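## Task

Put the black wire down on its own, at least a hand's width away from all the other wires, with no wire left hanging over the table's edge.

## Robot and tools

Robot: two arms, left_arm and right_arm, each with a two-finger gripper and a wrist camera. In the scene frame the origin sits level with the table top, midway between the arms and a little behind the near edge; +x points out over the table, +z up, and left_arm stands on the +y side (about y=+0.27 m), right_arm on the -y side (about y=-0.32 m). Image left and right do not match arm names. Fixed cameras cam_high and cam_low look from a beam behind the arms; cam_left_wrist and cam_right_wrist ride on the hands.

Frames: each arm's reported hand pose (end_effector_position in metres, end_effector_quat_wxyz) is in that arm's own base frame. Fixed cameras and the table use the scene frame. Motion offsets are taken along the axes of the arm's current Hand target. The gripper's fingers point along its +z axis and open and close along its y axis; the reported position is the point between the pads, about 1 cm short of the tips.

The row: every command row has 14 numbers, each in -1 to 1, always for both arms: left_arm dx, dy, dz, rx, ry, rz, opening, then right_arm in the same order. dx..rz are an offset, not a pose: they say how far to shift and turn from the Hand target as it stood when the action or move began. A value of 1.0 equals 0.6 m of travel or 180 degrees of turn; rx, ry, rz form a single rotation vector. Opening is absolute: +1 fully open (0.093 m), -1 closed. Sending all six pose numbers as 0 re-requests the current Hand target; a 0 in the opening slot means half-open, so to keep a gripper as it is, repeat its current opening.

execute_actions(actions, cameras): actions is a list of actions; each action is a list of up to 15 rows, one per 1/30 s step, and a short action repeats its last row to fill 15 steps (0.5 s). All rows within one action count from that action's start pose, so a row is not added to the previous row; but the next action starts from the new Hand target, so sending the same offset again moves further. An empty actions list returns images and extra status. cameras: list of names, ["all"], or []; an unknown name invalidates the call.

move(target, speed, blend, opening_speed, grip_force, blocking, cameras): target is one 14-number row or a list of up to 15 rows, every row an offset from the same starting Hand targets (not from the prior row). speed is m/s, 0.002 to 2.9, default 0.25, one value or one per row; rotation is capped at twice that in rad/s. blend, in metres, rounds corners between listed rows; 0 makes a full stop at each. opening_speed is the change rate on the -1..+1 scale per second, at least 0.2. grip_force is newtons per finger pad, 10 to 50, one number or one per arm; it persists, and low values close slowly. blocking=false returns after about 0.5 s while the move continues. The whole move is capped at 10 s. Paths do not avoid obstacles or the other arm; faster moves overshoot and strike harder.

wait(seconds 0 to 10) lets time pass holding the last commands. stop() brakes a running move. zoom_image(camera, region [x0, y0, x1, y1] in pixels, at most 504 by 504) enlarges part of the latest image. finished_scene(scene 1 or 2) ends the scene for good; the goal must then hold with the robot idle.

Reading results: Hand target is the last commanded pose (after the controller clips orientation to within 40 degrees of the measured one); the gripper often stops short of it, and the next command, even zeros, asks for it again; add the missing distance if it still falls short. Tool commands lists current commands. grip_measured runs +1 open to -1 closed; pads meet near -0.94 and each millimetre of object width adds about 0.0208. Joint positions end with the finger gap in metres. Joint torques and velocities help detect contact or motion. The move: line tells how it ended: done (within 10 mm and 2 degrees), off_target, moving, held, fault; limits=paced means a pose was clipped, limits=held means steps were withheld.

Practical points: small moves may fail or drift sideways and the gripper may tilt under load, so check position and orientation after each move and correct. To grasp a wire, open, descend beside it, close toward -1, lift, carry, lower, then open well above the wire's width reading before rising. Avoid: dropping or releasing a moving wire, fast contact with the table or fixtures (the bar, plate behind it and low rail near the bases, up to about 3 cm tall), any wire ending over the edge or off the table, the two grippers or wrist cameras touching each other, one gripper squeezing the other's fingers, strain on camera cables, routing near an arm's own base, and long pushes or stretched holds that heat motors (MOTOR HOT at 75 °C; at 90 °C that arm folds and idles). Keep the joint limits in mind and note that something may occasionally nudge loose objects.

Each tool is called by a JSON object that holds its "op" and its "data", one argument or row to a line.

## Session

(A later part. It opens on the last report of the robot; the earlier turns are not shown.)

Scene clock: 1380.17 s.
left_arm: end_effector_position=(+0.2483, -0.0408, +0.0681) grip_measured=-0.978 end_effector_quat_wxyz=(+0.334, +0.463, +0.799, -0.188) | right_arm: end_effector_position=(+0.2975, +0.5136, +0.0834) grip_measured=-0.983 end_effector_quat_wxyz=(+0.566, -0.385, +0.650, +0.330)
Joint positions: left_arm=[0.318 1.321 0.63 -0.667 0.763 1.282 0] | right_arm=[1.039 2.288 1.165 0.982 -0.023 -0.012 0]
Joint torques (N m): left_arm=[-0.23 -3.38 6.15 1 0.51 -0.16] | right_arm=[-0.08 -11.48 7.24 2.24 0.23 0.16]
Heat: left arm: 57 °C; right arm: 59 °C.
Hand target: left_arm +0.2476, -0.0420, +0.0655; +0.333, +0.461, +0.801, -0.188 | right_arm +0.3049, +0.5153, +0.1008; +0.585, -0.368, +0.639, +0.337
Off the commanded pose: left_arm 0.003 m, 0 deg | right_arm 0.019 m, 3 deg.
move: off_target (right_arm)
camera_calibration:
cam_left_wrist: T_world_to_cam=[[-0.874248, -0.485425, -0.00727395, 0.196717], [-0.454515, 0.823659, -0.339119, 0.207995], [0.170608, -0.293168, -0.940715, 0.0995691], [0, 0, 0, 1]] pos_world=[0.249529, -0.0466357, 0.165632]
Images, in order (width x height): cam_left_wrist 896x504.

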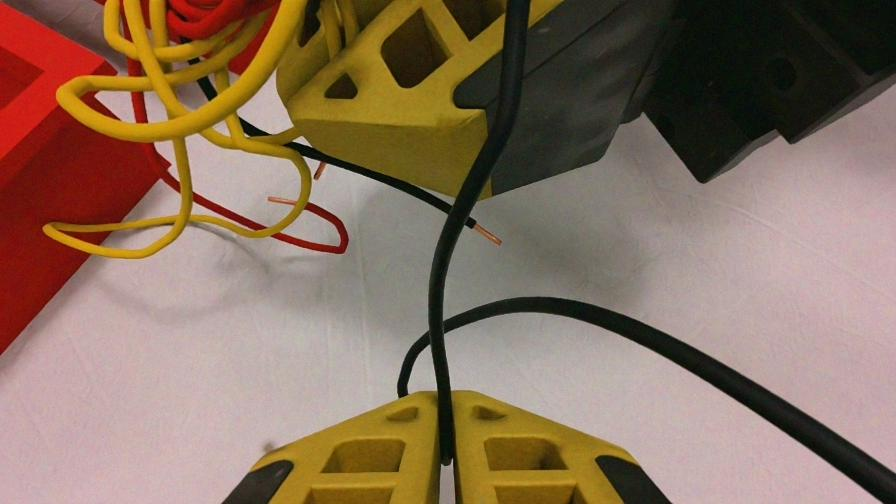

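{"op": "move", "data": {
  "target": [
    [-0.207,0.0128,-0.229,0,0,0,-1,0,0,0,0,0,0,-1],
    [-0.1988,0.0485,-0.3552,-0.1179,0,-0.1179,-1,0,0,0,0,0,0,-1],
    [0.1877,0.0947,-0.176,-0.2357,0,-0.2357,-1,0,0,0,0,0,0,-1]
  ],
  "speed": 0.15,
  "blend": [0.03,0.03,0],
  "cameras": ["cam_left_wrist","cam_right_wrist","cam_high"]
}}

{"op": "zoom_image", "data": {
  "camera": "cam_high",
  "region": [280, 230, 480, 370]
}}

Scene clock: 1400.87 s.
left_arm: end_effector_position=(+0.2199, +0.1197, +0.0664) grip_measured=-0.978 end_effector_quat_wxyz=(+0.389, +0.005, +0.921, +0.002) | right_arm: end_effector_position=(+0.2978, +0.5136, +0.0843) grip_measured=-0.983 end_effector_quat_wxyz=(+0.568, -0.384, +0.649, +0.330)
Joint positions: left_arm=[0.879 1.012 0.401 -0.381 0.585 0.711 0] | right_arm=[1.039 2.288 1.165 0.986 -0.021 -0.01 0]
Joint torques (N m): left_arm=[-0.01 -0.92 6.58 1.79 0.25 -0.18] | right_arm=[-0.35 -11.26 7.56 2.21 0.14 0.23]
Heat: left arm: 57 °C; right arm: 59 °C.
Hand target: left_arm +0.2191, +0.1200, +0.0610; +0.385, -0.001, +0.923, +0.003 | right_arm +0.3049, +0.5153, +0.1007; +0.585, -0.368, +0.639, +0.337
Off the commanded pose: left_arm 0.005 m, 1 deg | right_arm 0.018 m, 3 deg.
move: off_target (right_arm)
camera_calibration:
cam_left_wrist: T_world_to_cam=[[-0.0263197, -0.999642, -0.00476683, 0.124658], [-0.936081, 0.026319, -0.350799, 0.264375], [0.350799, -0.00477079, -0.936439, 0.0754817], [0, 0, 0, 1]] pos_world=[0.224278, 0.118015, 0.164021]
cam_right_wrist: T_world_to_cam=[[0.878855, -0.477052, -0.00598253, -0.0157093], [-0.252979, -0.455349, -0.853615, 0.424246], [0.404494, 0.751717, -0.52087, -0.376181], [0, 0, 0, 1]] pos_world=[0.273295, 0.468468, 0.166107]
Images, in order (width x height): cam_high 896x504, cam_left_wrist 896x504, cam_right_wrist 896x504.

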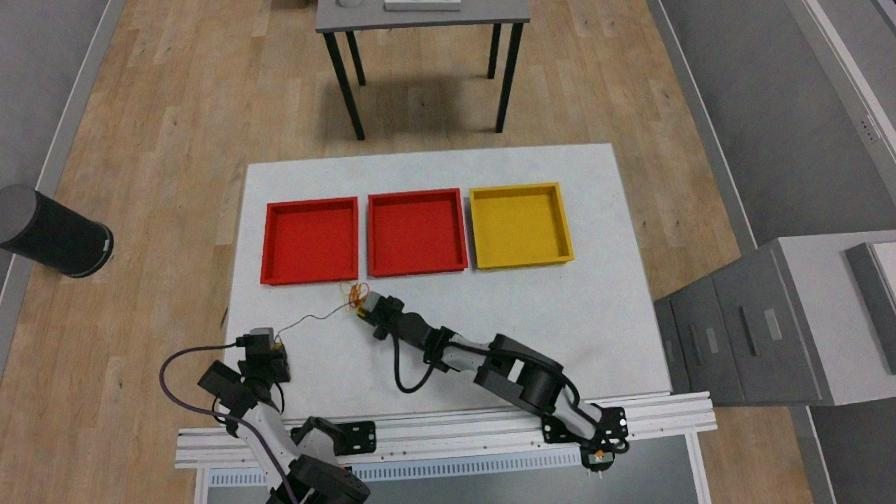

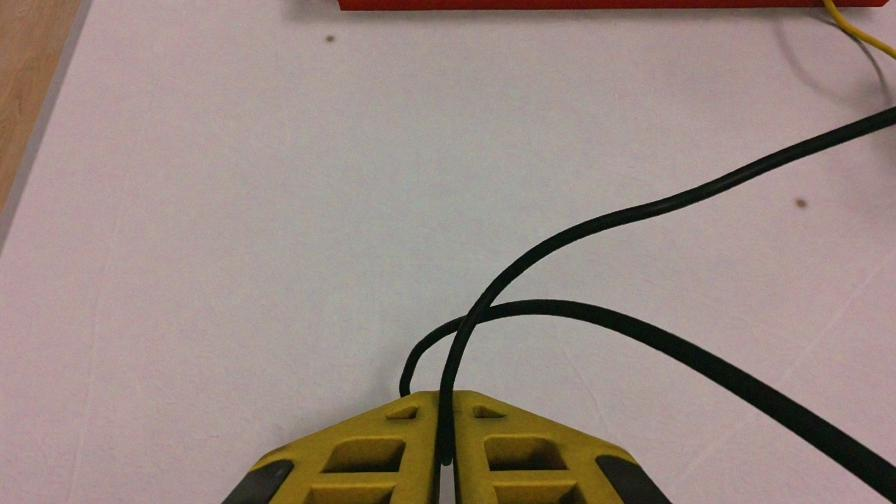

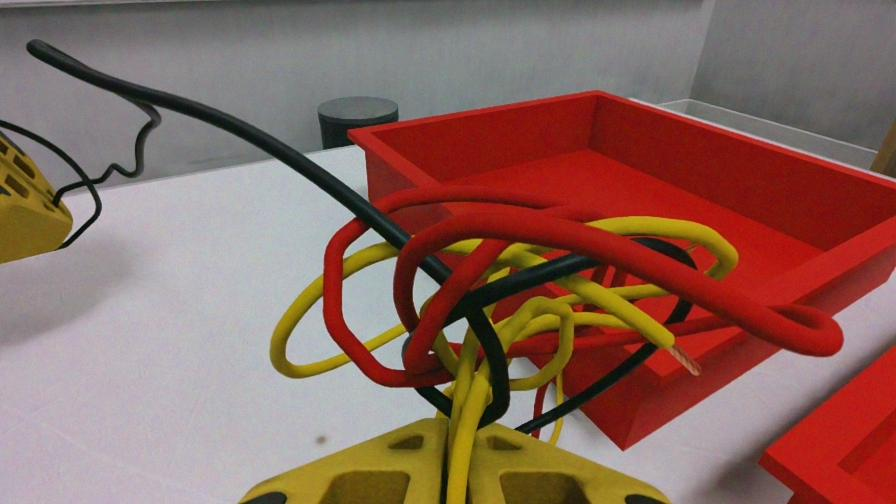

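Scaled by 2.520 from the camera's 896x504 image, which has a finer 1280x720 frame.

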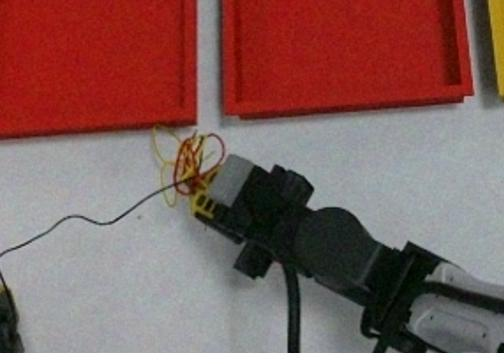

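{"op": "zoom_image", "data": {
  "camera": "cam_right_wrist",
  "region": [300, 150, 760, 460]
}}

Scaled by 1.096 from the camera's 896x504 image, which has a finer 1280x720 frame.

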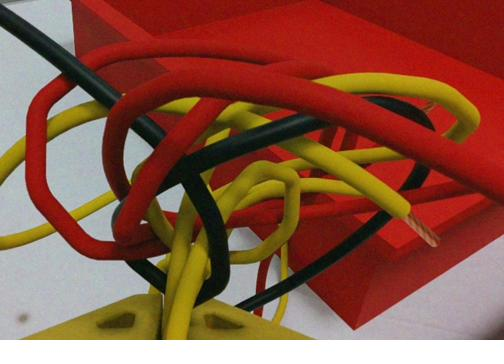

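{"op": "move", "data": {
  "target": [
    [0.0354,0,0.0354,0,0,0,-1,0,0,0,0,0,0,-1],
    [0.0354,0,0.0354,0,0,0,-0.5,0,0,0,0,0,0,-1],
    [0.0354,0,-0.16,0,0,0,-0.5,0,0,0,0,0,0,-1],
    [-0.0235,-0.3333,-0.0685,0.1089,-0.1089,-0.4914,-0.5,0,0,0,0,0,0,-1]
  ],
  "speed": [0.08,0.08,0.12,0.25],
  "blend": [0,0,0.02,0],
  "cameras": ["cam_left_wrist","cam_high"]
}}

{"op": "zoom_image", "data": {
  "camera": "cam_left_wrist",
  "region": [300, 100, 720, 400]
}}

Scene clock: 1462.33 s.
left_arm: end_effector_position=(+0.1648, +0.0126, +0.1059) grip_measured=-0.503 end_effector_quat_wxyz=(+0.438, -0.273, +0.823, -0.236) | right_arm: end_effector_position=(+0.2978, +0.5136, +0.0843) grip_measured=-0.983 end_effector_quat_wxyz=(+0.568, -0.384, +0.649, +0.330)
Joint positions: left_arm=[1.05 0.26 0.315 -1.098 0.947 0.134 0.021] | right_arm=[1.039 2.288 1.165 0.986 -0.021 -0.01 0]
Joint torques (N m): left_arm=[0.59 3.38 8.18 1.43 0.49 0.07] | right_arm=[-0.29 -11.33 7.39 2.22 0.15 0.1]
Heat: left arm: 56 °C; right arm: 60 °C.
Hand target: left_arm +0.1650, +0.0143, +0.1060; +0.438, -0.274, +0.823, -0.234 (not the last commanded pose) | right_arm +0.3049, +0.5153, +0.1007; +0.585, -0.368, +0.639, +0.337
Off the commanded pose: left_arm 0.100 m, 49 deg | right_arm 0.018 m, 3 deg.
move: held (left_arm; a check stopped the path), off_target (right_arm); path passed 3 of 4 targets; limits=held
pose unreachable (left arm): on one or more control steps of this call, first in action 0 (counted from 0), this arm could not follow its commanded pose, so it was not sent that pose on those steps. It may still have moved: this result reports where it is.
cause: moving toward the commanded pose would bring two parts of the arm too close to each other (its upper arm (the part past joint 2) and its gripper housing, with joints 3 (elbow) to 6 (wrist roll) between them, 3 mm apart when it was first held).
camera_calibration:
cam_left_wrist: T_world_to_cam=[[0.225064, -0.745029, 0.627916, -0.0953382], [-0.788427, -0.517903, -0.331901, 0.20996], [0.572476, -0.420367, -0.703962, 0.0753712], [0, 0, 0, 1]] pos_world=[0.143847, 0.0693929, 0.182609]
Images, in order (width x height): cam_high 896x504, cam_left_wrist 896x504.

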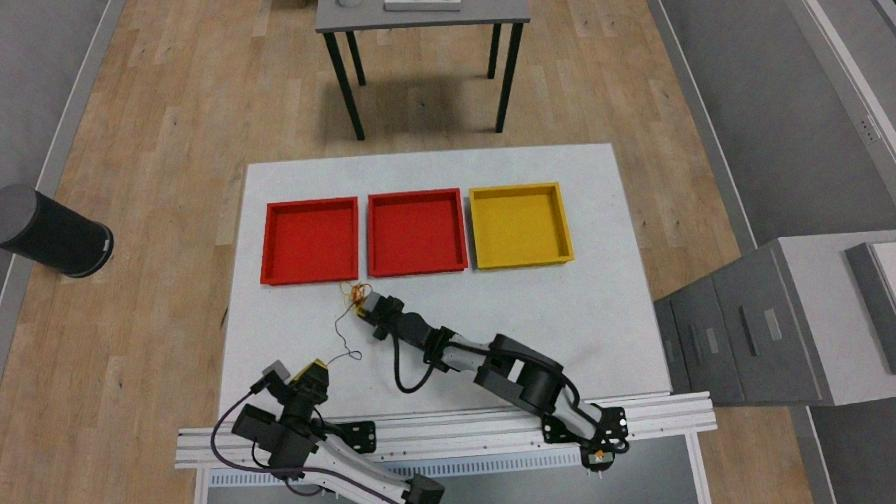

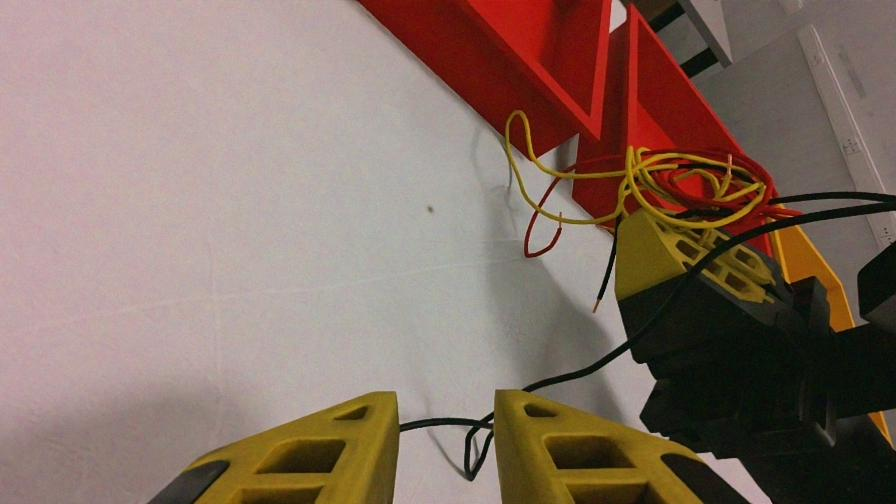

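Scaled by 1.200 from the camera's 896x504 image, which has a finer 1280x720 frame.

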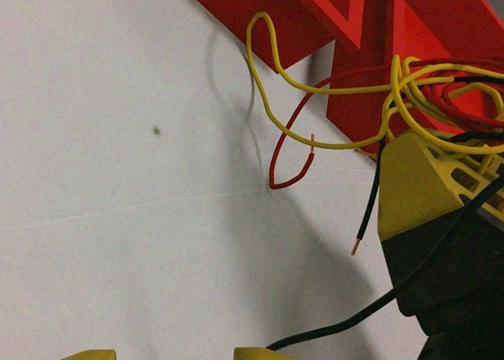

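{"op": "move", "data": {
  "target": [0.055,-0.1348,0.0892,0.0556,-0.0204,-0.2406,-0.5,0,0,0,0,0,0,-1],
  "speed": 0.15,
  "cameras": ["cam_left_wrist"]
}}

{"op": "zoom_image", "data": {
  "camera": "cam_left_wrist",
  "region": [300, 100, 720, 400]
}}

Scene clock: 1480.70 s.
left_arm: end_effector_position=(+0.2138, -0.0767, +0.1151) grip_measured=-0.503 end_effector_quat_wxyz=(+0.366, -0.520, +0.631, -0.445) | right_arm: end_effector_position=(+0.2978, +0.5136, +0.0843) grip_measured=-0.983 end_effector_quat_wxyz=(+0.568, -0.384, +0.649, +0.330)
Joint positions: left_arm=[-0.672 0.137 0.096 -0.343 -0.45 -1.746 0.021] | right_arm=[1.039 2.288 1.165 0.986 -0.021 -0.01 0]
Joint torques (N m): left_arm=[-0.29 2.71 7.57 2.36 -0.23 -0.09] | right_arm=[-0.43 -11.12 7.38 2.22 0.12 0.15]
Heat: left arm: 55 °C; right arm: 60 °C.
Hand target: left_arm +0.2151, -0.0750, +0.1098; +0.369, -0.527, +0.627, -0.439 | right_arm +0.3049, +0.5153, +0.1007; +0.585, -0.368, +0.639, +0.337
Off the commanded pose: left_arm 0.006 m, 1 deg | right_arm 0.018 m, 3 deg.
move: off_target (right_arm)
camera_calibration:
cam_left_wrist: T_world_to_cam=[[0.315224, -0.0715042, 0.94632, -0.182927], [-0.571907, -0.810064, 0.129296, 0.0836328], [0.757335, -0.581965, -0.296245, -0.0824754], [0, 0, 0, 1]] pos_world=[0.167955, 0.00667012, 0.137861]
Images, in order (width x height): cam_left_wrist 896x504.

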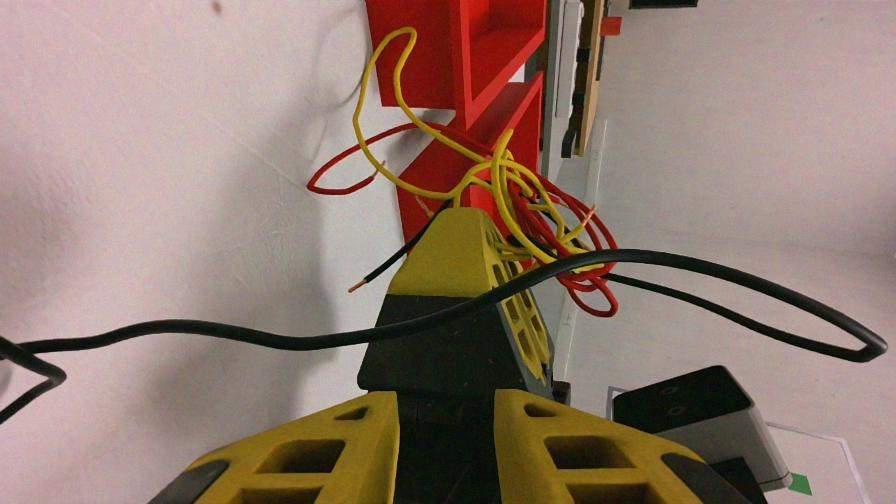

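Scaled by 1.200 from the camera's 896x504 image, which has a finer 1280x720 frame.

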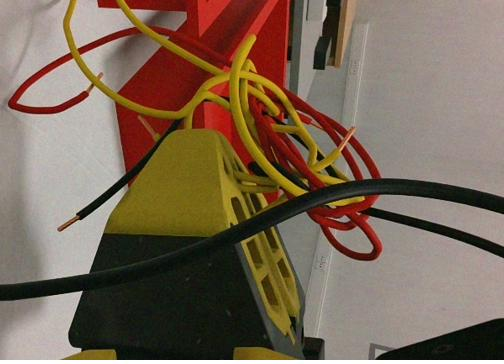

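{"op": "move", "data": {
  "target": [0,0,-0.05,0,0,0.5,-0.4,0,0,0,0,0,0,-1],
  "speed": 0.25,
  "cameras": ["cam_left_wrist"]
}}

{"op": "zoom_image", "data": {
  "camera": "cam_left_wrist",
  "region": [300, 150, 750, 500]
}}

Scene clock: 1503.67 s.
left_arm: end_effector_position=(+0.1874, -0.0717, +0.1018) grip_measured=-0.403 end_effector_quat_wxyz=(+0.554, +0.076, +0.828, -0.042) | right_arm: end_effector_position=(+0.2978, +0.5136, +0.0843) grip_measured=-0.983 end_effector_quat_wxyz=(+0.568, -0.384, +0.649, +0.330)
Joint positions: left_arm=[-0.932 0.011 0.122 -0.632 -0.694 -0.335 0.026] | right_arm=[1.039 2.288 1.165 0.986 -0.021 -0.01 0]
Joint torques (N m): left_arm=[-0.28 1.74 12.21 2.08 -0.35 0.09] | right_arm=[-0.29 -11.32 7.21 2.19 0.14 0.17]
Heat: left arm: 55 °C; right arm: 60 °C.
Hand target: left_arm +0.1873, -0.0702, +0.1202; +0.571, +0.071, +0.816, -0.050 | right_arm +0.3049, +0.5153, +0.1007; +0.585, -0.368, +0.639, +0.337
Off the commanded pose: left_arm 0.018 m, 3 deg | right_arm 0.018 m, 3 deg.
joint sent to its limit (left arm) — joint 2 (shoulder), lower limit. The joint targets still meet the commanded pose.
move: off_target (left_arm, right_arm)
camera_calibration:
cam_left_wrist: T_world_to_cam=[[-0.190609, -0.981451, -0.0205559, -0.033676], [-0.723965, 0.154682, -0.672271, 0.253574], [0.662981, -0.113259, -0.740019, 0.0328007], [0, 0, 0, 1]] pos_world=[0.155414, -0.0685598, 0.194052]
Images, in order (width x height): cam_left_wrist 896x504.

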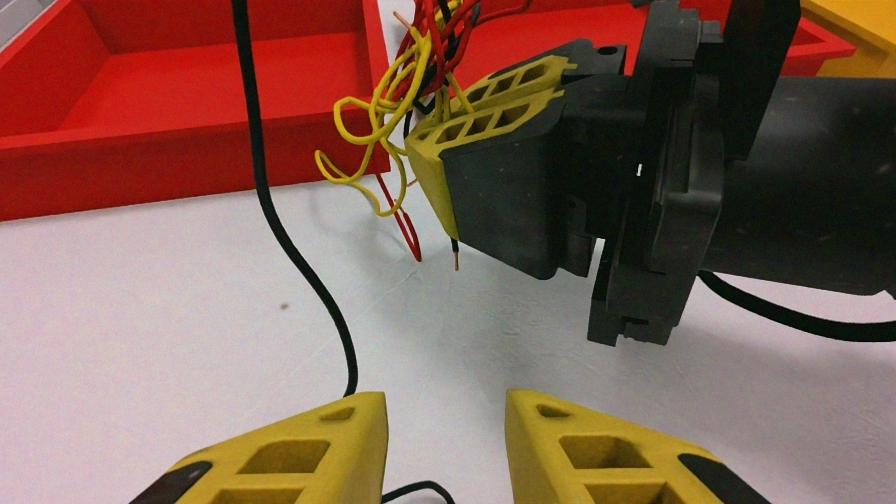

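Scaled by 1.120 from the camera's 896x504 image, which has a finer 1280x720 frame.

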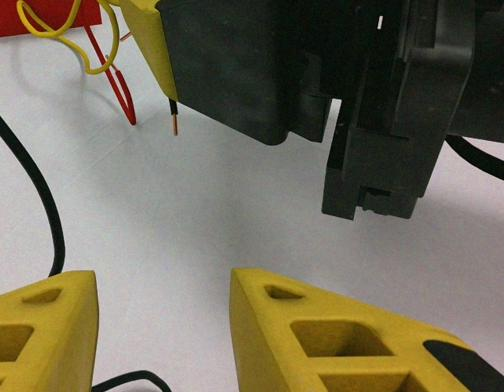

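{"op": "move", "data": {
  "target": [-0.1285,0.0693,-0.0368,0,0,0,-0.4,0.0845,-0.0242,-0.0848,0,0.2222,0,-1],
  "speed": 0.15,
  "cameras": ["cam_left_wrist","cam_right_wrist"]
}}

Scene clock: 1534.27 s.
left_arm: end_effector_position=(+0.2006, -0.0293, +0.1856) grip_measured=-0.403 end_effector_quat_wxyz=(+0.561, +0.063, +0.824, -0.051) | right_arm: end_effector_position=(+0.2821, +0.4574, +0.0249) grip_measured=-0.983 end_effector_quat_wxyz=(+0.314, -0.466, +0.807, +0.179)
Joint positions: left_arm=[-0.073 0.136 0.415 -0.656 0.087 0.021 0.026] | right_arm=[1.011 2.13 1.332 -0.034 -0.021 -0.028 0]
Joint torques (N m): left_arm=[0.81 3.64 11.78 2.29 0.16 0.11] | right_arm=[-1.03 -14.19 8.66 1.26 -0.07 0]
Heat: left arm: 64 °C; right arm: 63 °C.
Hand target: left_arm +0.2001, -0.0302, +0.2001; +0.571, +0.071, +0.816, -0.050 | right_arm +0.2897, +0.4604, +0.0546; +0.331, -0.462, +0.800, +0.191
Off the commanded pose: left_arm 0.015 m, 2 deg | right_arm 0.031 m, 3 deg.
move: off_target (left_arm, right_arm)
camera_calibration:
cam_left_wrist: T_world_to_cam=[[-0.178377, -0.983936, 0.00715956, 0.00444836], [-0.71697, 0.124989, -0.685807, 0.313157], [0.673896, -0.127466, -0.727748, 0.0859846], [0, 0, 0, 1]] pos_world=[0.167373, -0.0238041, 0.277308]
cam_right_wrist: T_world_to_cam=[[0.86561, -0.500496, -0.014955, -0.0144224], [-0.477849, -0.816781, -0.32331, 0.559582], [0.1496, 0.287006, -0.946175, -0.0635354], [0, 0, 0, 1]] pos_world=[0.289385, 0.468072, 0.120587]
Images, in order (width x height): cam_left_wrist 896x504, cam_right_wrist 896x504.

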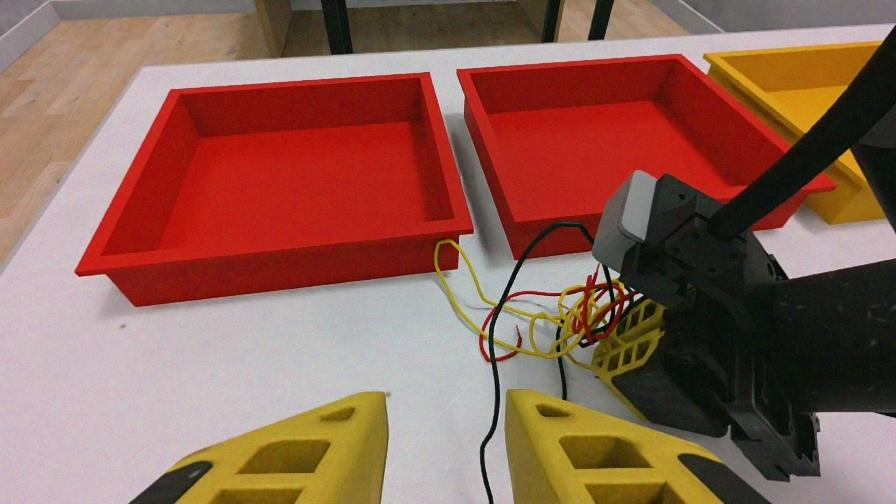

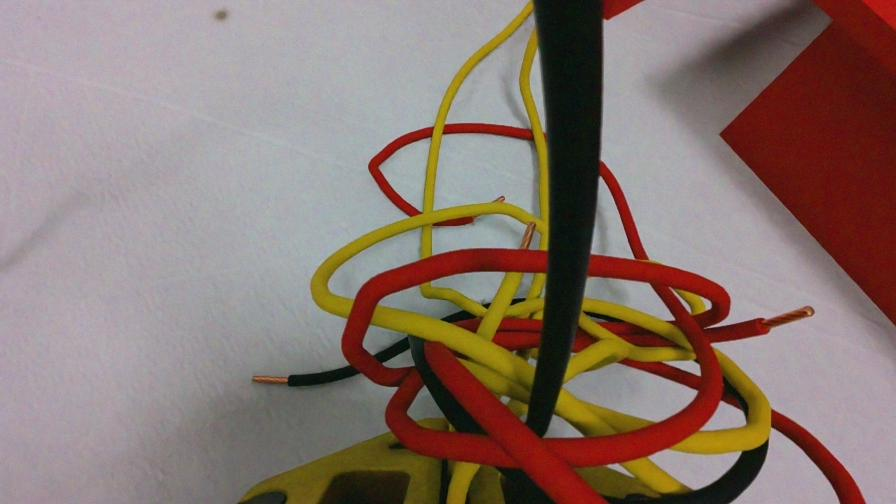

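{"op": "move", "data": {
  "target": [0.1658,-0.1063,0.0803,0.0261,0.0278,0.0095,-0.5,0,0,0,0,0,0,-1],
  "speed": 0.15,
  "cameras": ["cam_left_wrist"]
}}

{"op": "zoom_image", "data": {
  "camera": "cam_left_wrist",
  "region": [250, 100, 700, 420]
}}

Scene clock: 1566.57 s.
left_arm: end_effector_position=(+0.1986, -0.0955, +0.0933) grip_measured=-0.497 end_effector_quat_wxyz=(+0.531, +0.117, +0.836, -0.073) | right_arm: end_effector_position=(+0.2821, +0.4574, +0.0249) grip_measured=-0.983 end_effector_quat_wxyz=(+0.314, -0.466, +0.807, +0.179)
Joint positions: left_arm=[-0.804 0.184 0.096 -0.41 -0.474 -0.241 0.021] | right_arm=[1.011 2.13 1.332 -0.034 -0.021 -0.028 0]
Joint torques (N m): left_arm=[-0.32 2.84 7.65 2.37 -0.29 -0.21] | right_arm=[-1.11 -14.2 8.76 1.29 -0.14 -0.01]
Heat: left arm: 62 °C; right arm: 75 °C. Fold the right arm in close to its base, or ease its load, before you think long.
Hand target: left_arm +0.2001, -0.0949, +0.0902; +0.532, +0.108, +0.836, -0.072 | right_arm +0.2897, +0.4604, +0.0546; +0.331, -0.462, +0.800, +0.191
Off the commanded pose: left_arm 0.003 m, 1 deg | right_arm 0.031 m, 3 deg.
MOTOR HOT: joint 2 (shoulder) of the right arm reports 75 °C; the controller's stop level is 90 °C. To cool a motor, set the load down, stop pushing, or move to a pose that needs little force.
move: off_target (right_arm)
camera_calibration:
cam_left_wrist: T_world_to_cam=[[-0.290813, -0.95676, -0.00612757, -0.0340889], [-0.735544, 0.227659, -0.63808, 0.265686], [0.611885, -0.181054, -0.769946, 0.0228842], [0, 0, 0, 1]] pos_world=[0.171508, -0.0889575, 0.18694]
Images, in order (width x height): cam_left_wrist 896x504.

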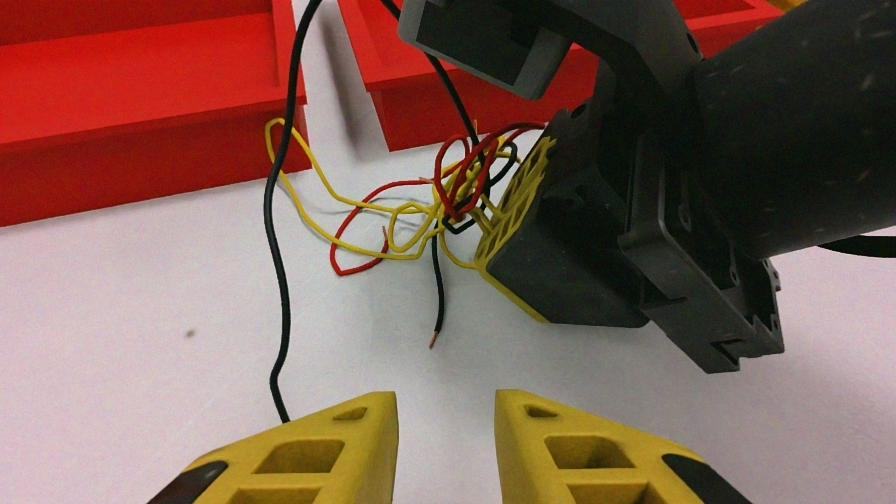

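Scaled by 1.120 from the camera's 896x504 image, which has a finer 1280x720 frame.

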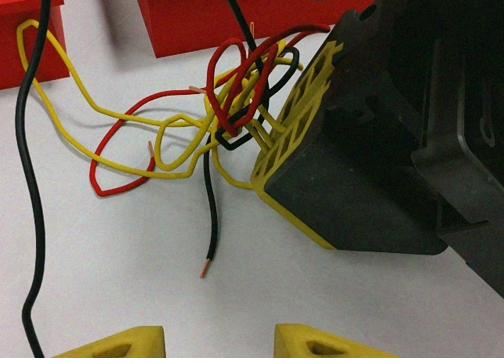

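{"op": "move", "data": {
  "target": [0.0498,-0.0007,0.1415,0,0,0,-0.62,0.038,0.0055,0.028,0,0,0,-1],
  "speed": 0.1,
  "cameras": ["cam_left_wrist"]
}}

Scene clock: 1578.93 s.
left_arm: end_effector_position=(+0.2646, -0.1092, +0.0285) grip_measured=-0.617 end_effector_quat_wxyz=(+0.514, +0.093, +0.851, -0.055) | right_arm: end_effector_position=(+0.2830, +0.4586, +0.0239) grip_measured=-0.983 end_effector_quat_wxyz=(+0.326, -0.463, +0.803, +0.186)
Joint positions: left_arm=[-0.576 1.398 0.007 0.879 -0.317 -0.172 0.016] | right_arm=[1.011 2.13 1.304 0.024 -0.021 -0.026 0]
Joint torques (N m): left_arm=[0.09 -1.46 4.68 2.39 0.15 0.13] | right_arm=[-0.34 -10.99 5.82 1.72 -0.01 -0.02]
Heat: left arm: 61 °C; right arm: 76 °C. Fold the right arm in close to its base, or ease its load, before you think long.
Hand target: left_arm +0.2620, -0.1123, +0.0271; +0.532, +0.108, +0.836, -0.072 | right_arm +0.2847, +0.4583, +0.0266; +0.331, -0.462, +0.800, +0.191
Off the commanded pose: left_arm 0.004 m, 4 deg | right_arm 0.003 m, 1 deg.
MOTOR HOT: still on. Joint 2 (shoulder) of the right arm reports 76 °C.
joint sent to its limit (left arm) — joint 3 (elbow), lower limit, where the elbow is as bent as it goes. The joint targets are off in orientation, not in position.
move: off_target (left_arm)
camera_calibration:
cam_left_wrist: T_world_to_cam=[[-0.232591, -0.972563, -0.00477724, -0.0455726], [-0.775874, 0.18851, -0.602065, 0.281369], [0.586447, -0.136329, -0.798432, -0.0574374], [0, 0, 0, 1]] pos_world=[0.241391, -0.105193, 0.123325]
Images, in order (width x height): cam_left_wrist 896x504.

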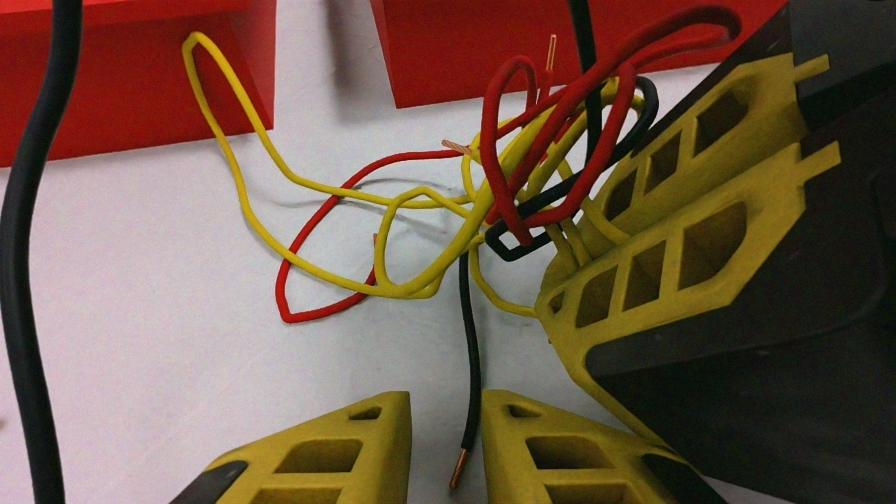

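{"op": "move", "data": {
  "target": [0,0,0,0,0,0,-1,0,0,0,0,0,0,-1],
  "cameras": ["cam_left_wrist"]
}}

Scene clock: 1583.70 s.
left_arm: end_effector_position=(+0.2645, -0.1094, +0.0286) grip_measured=-0.979 end_effector_quat_wxyz=(+0.514, +0.093, +0.851, -0.056) | right_arm: end_effector_position=(+0.2830, +0.4586, +0.0239) grip_measured=-0.983 end_effector_quat_wxyz=(+0.326, -0.463, +0.803, +0.186)
Joint positions: left_arm=[-0.576 1.398 0.007 0.879 -0.316 -0.171 0] | right_arm=[1.011 2.13 1.304 0.024 -0.021 -0.026 0]
Joint torques (N m): left_arm=[0.17 -1.52 4.45 2.41 0.14 0.15] | right_arm=[-0.32 -10.86 5.61 1.72 0.01 -0.03]
Heat: left arm: 60 °C; right arm: 75 °C. Fold the right arm in close to its base, or ease its load, before you think long.
Hand target: left_arm +0.2620, -0.1123, +0.0272; +0.532, +0.109, +0.836, -0.072 | right_arm +0.2846, +0.4582, +0.0265; +0.331, -0.462, +0.801, +0.191
Off the commanded pose: left_arm 0.004 m, 4 deg | right_arm 0.003 m, 1 deg.
MOTOR HOT: still on. Joint 2 (shoulder) of the right arm reports 75 °C.
joint sent to its limit (left arm) — joint 3 (elbow), lower limit, where the elbow is as bent as it goes. The joint targets are off in orientation, not in position.
move: off_target (left_arm)
camera_calibration:
cam_left_wrist: T_world_to_cam=[[-0.23421, -0.972175, -0.00465027, -0.045468], [-0.775513, 0.189712, -0.602153, 0.281459], [0.586281, -0.137424, -0.798367, -0.0574234], [0, 0, 0, 1]] pos_world=[0.241292, -0.10549, 0.123425]
Images, in order (width x height): cam_left_wrist 896x504.

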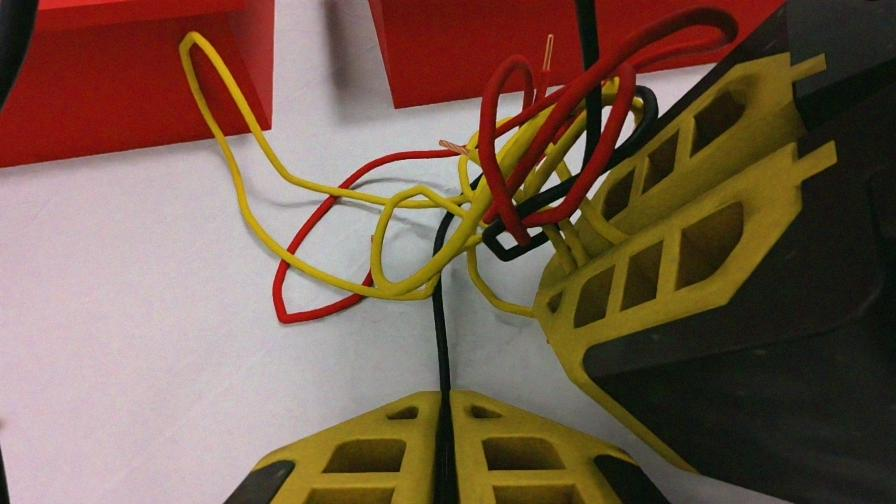

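{"op": "move", "data": {
  "target": [-0.0155,0.2578,-0.0967,0,0.1667,0,-1,0,0,0,0,0,0,-1],
  "speed": 0.07,
  "cameras": ["cam_left_wrist","cam_right_wrist","cam_high"]
}}

{"op": "zoom_image", "data": {
  "camera": "cam_high",
  "region": [280, 230, 480, 370]
}}

Scene clock: 1598.87 s.
left_arm: end_effector_position=(+0.2456, +0.0370, +0.0495) grip_measured=-0.979 end_effector_quat_wxyz=(+0.288, +0.121, +0.948, -0.067) | right_arm: end_effector_position=(+0.2804, +0.4624, +0.0259) grip_measured=-0.983 end_effector_quat_wxyz=(+0.325, -0.466, +0.799, +0.198)
Joint positions: left_arm=[0.421 1.124 0.491 -0.484 0.407 0.58 0] | right_arm=[1.012 2.13 1.304 0.036 -0.045 -0.026 0]
Joint torques (N m): left_arm=[1.44 -1.68 11.44 1.46 0.05 0.23] | right_arm=[-0.44 -10.85 5.38 1.65 0.27 -0.01]
Heat: left arm: 59 °C; right arm: 73 °C. Fold the right arm in close to its base, or ease its load, before you think long.
Hand target: left_arm +0.2549, +0.0499, +0.0593; +0.298, +0.123, +0.946, -0.041 | right_arm +0.2846, +0.4583, +0.0265; +0.331, -0.462, +0.800, +0.191
Off the commanded pose: left_arm 0.019 m, 3 deg | right_arm 0.006 m, 1 deg.
MOTOR HOT: still on. Joint 2 (shoulder) of the right arm reports 73 °C.
move: off_target (left_arm)
camera_calibration:
cam_left_wrist: T_world_to_cam=[[-0.284948, -0.956508, 0.0624238, 0.101193], [-0.949152, 0.272464, -0.157716, 0.269192], [0.133849, -0.104191, -0.985509, 0.10967], [0, 0, 0, 1]] pos_world=[0.269659, 0.034874, 0.14422]
cam_right_wrist: T_world_to_cam=[[0.87346, -0.485921, -0.0307959, -0.0189447], [-0.462754, -0.808818, -0.362866, 0.55629], [0.151416, 0.3312, -0.931332, -0.0850704], [0, 0, 0, 1]] pos_world=[0.286854, 0.468907, 0.122046]
Images, in order (width x height): cam_high 896x504, cam_left_wrist 896x504, cam_right_wrist 896x504.

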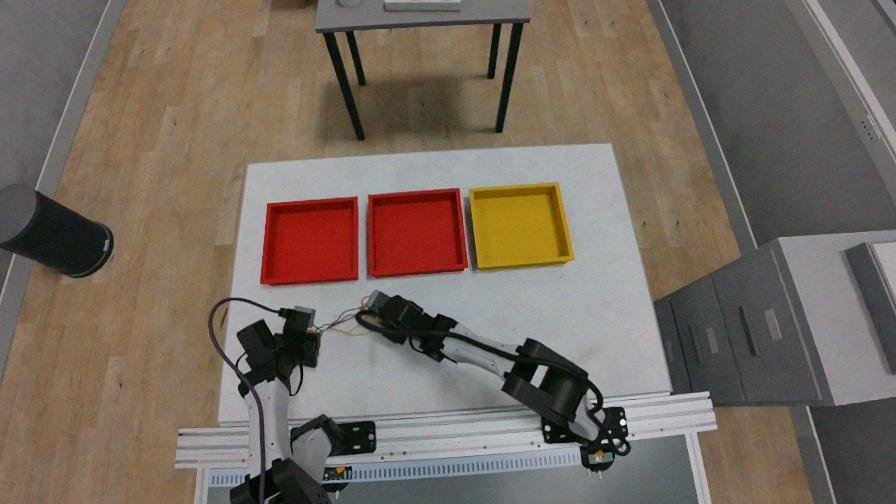

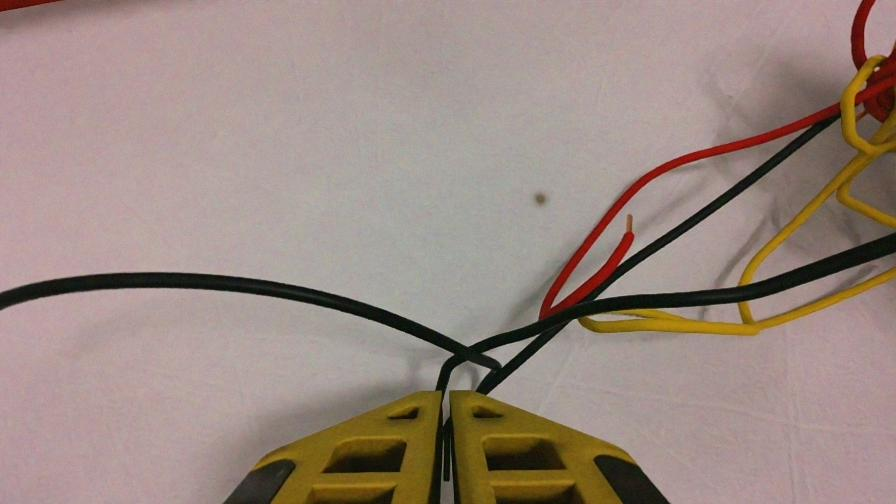

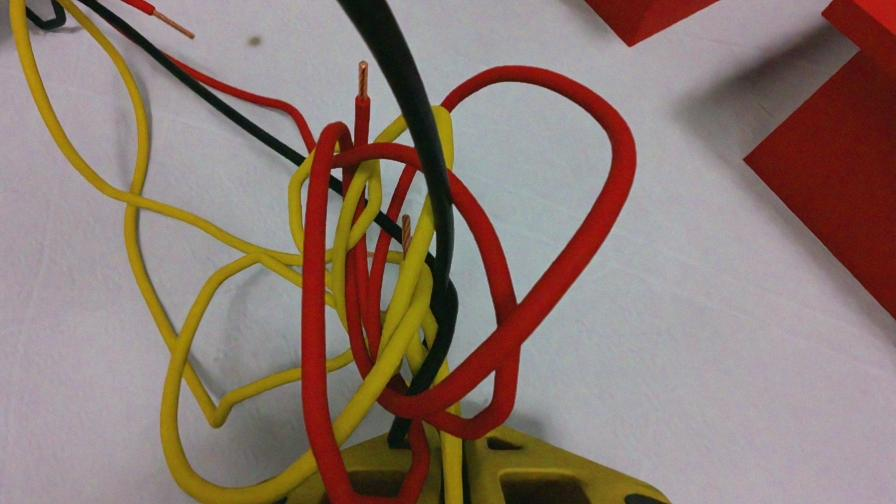

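Scaled by 2.520 from the camera's 896x504 image, which has a finer 1280x720 frame.

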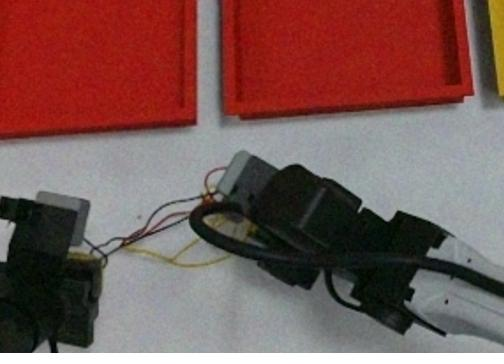

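{"op": "zoom_image", "data": {
  "camera": "cam_right_wrist",
  "region": [280, 100, 660, 504]
}}

Scaled by 1.248 from the camera's 896x504 image, which has a finer 1280x720 frame.

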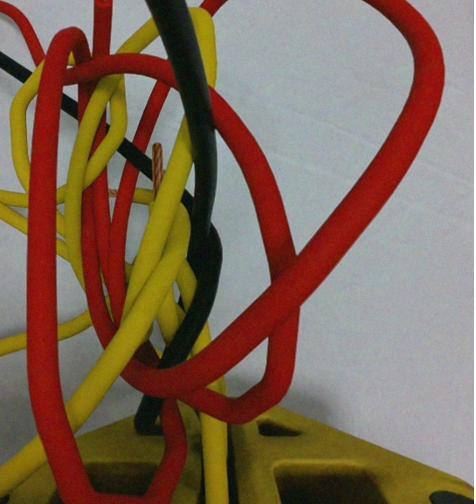

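{"op": "move", "data": {
  "target": [0.0425,0.1523,-0.0707,-0.0637,0,-0.091,-1,0,0,0,0,0,0,-1],
  "speed": 0.06,
  "cameras": ["cam_left_wrist","cam_right_wrist","cam_high"]
}}

{"op": "zoom_image", "data": {
  "camera": "cam_high",
  "region": [260, 230, 460, 370]
}}

Scene clock: 1623.20 s.
left_arm: end_effector_position=(+0.2234, +0.1110, +0.0663) grip_measured=-0.979 end_effector_quat_wxyz=(+0.285, -0.040, +0.956, -0.063) | right_arm: end_effector_position=(+0.2709, +0.4746, +0.0322) grip_measured=-0.983 end_effector_quat_wxyz=(+0.331, -0.476, +0.784, +0.222)
Joint positions: left_arm=[0.772 1.17 0.6 -0.627 0.47 0.597 0] | right_arm=[1.028 2.13 1.304 0.07 -0.079 -0.029 0]
Joint torques (N m): left_arm=[2.41 -2.07 12.78 1.88 -0.4 0.11] | right_arm=[-1.83 -11 5.45 1.31 0.63 0.08]
Heat: left arm: 64 °C; right arm: 70 °C.
Hand target: left_arm +0.2349, +0.1499, +0.0791; +0.300, -0.043, +0.953, +0.011 | right_arm +0.2846, +0.4583, +0.0265; +0.331, -0.462, +0.800, +0.191
Off the commanded pose: left_arm 0.042 m, 9 deg | right_arm 0.022 m, 4 deg.
MOTOR HOT: cleared for the motors of the right arm.
move: off_target (left_arm, right_arm)
camera_calibration:
cam_left_wrist: T_world_to_cam=[[0.0235032, -0.988559, 0.148989, 0.0935391], [-0.98961, -0.0441506, -0.136832, 0.273347], [0.141845, -0.144225, -0.979326, 0.139085], [0, 0, 0, 1]] pos_world=[0.24858, 0.124597, 0.159676]
cam_right_wrist: T_world_to_cam=[[0.893398, -0.446454, -0.0501841, -0.0279871], [-0.428167, -0.812284, -0.396065, 0.557321], [0.136061, 0.375331, -0.91685, -0.0990825], [0, 0, 0, 1]] pos_world=[0.277111, 0.477396, 0.128487]
Images, in order (width x height): cam_high 896x504, cam_left_wrist 896x504, cam_right_wrist 896x504.

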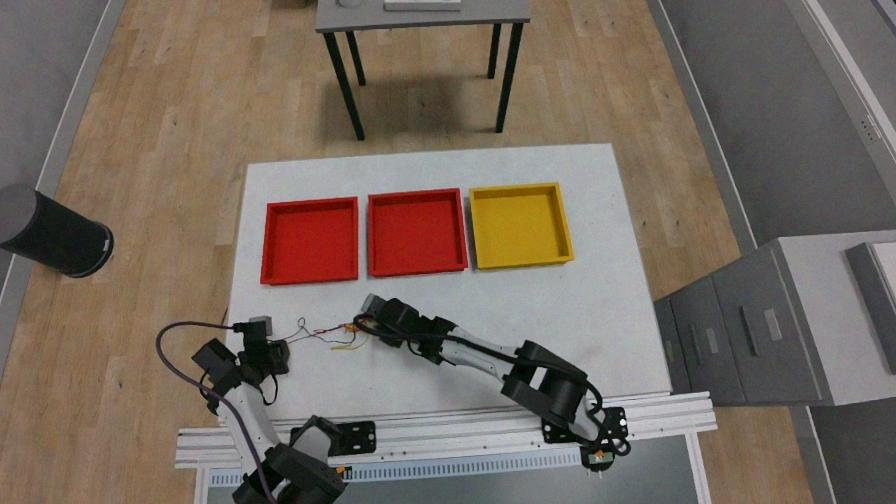

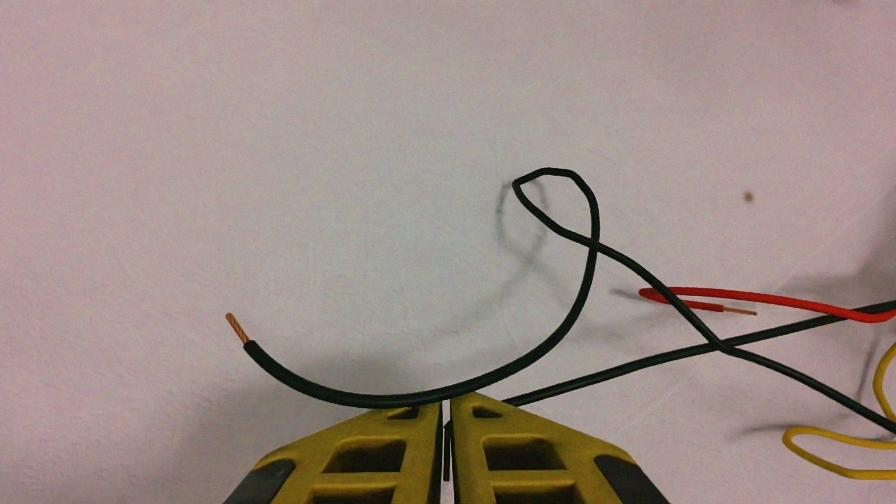

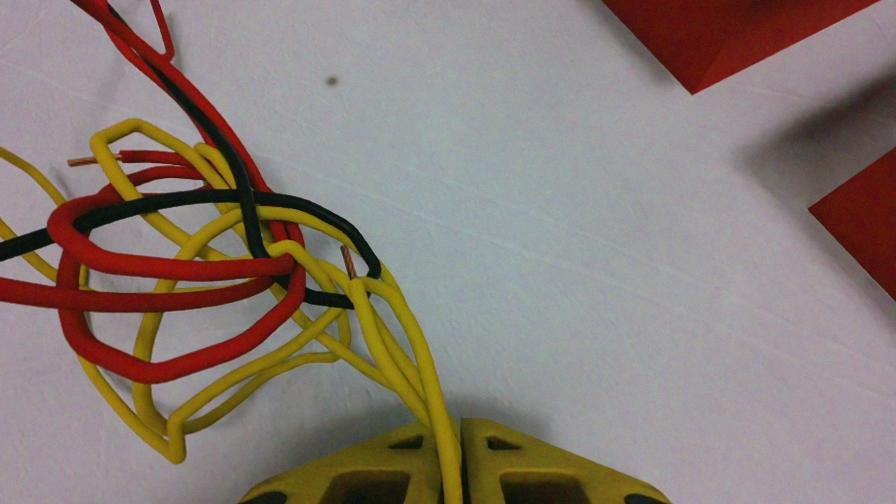

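Scaled by 2.520 from the camera's 896x504 image, which has a finer 1280x720 frame.

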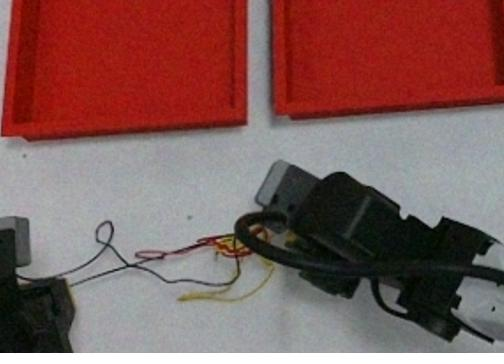

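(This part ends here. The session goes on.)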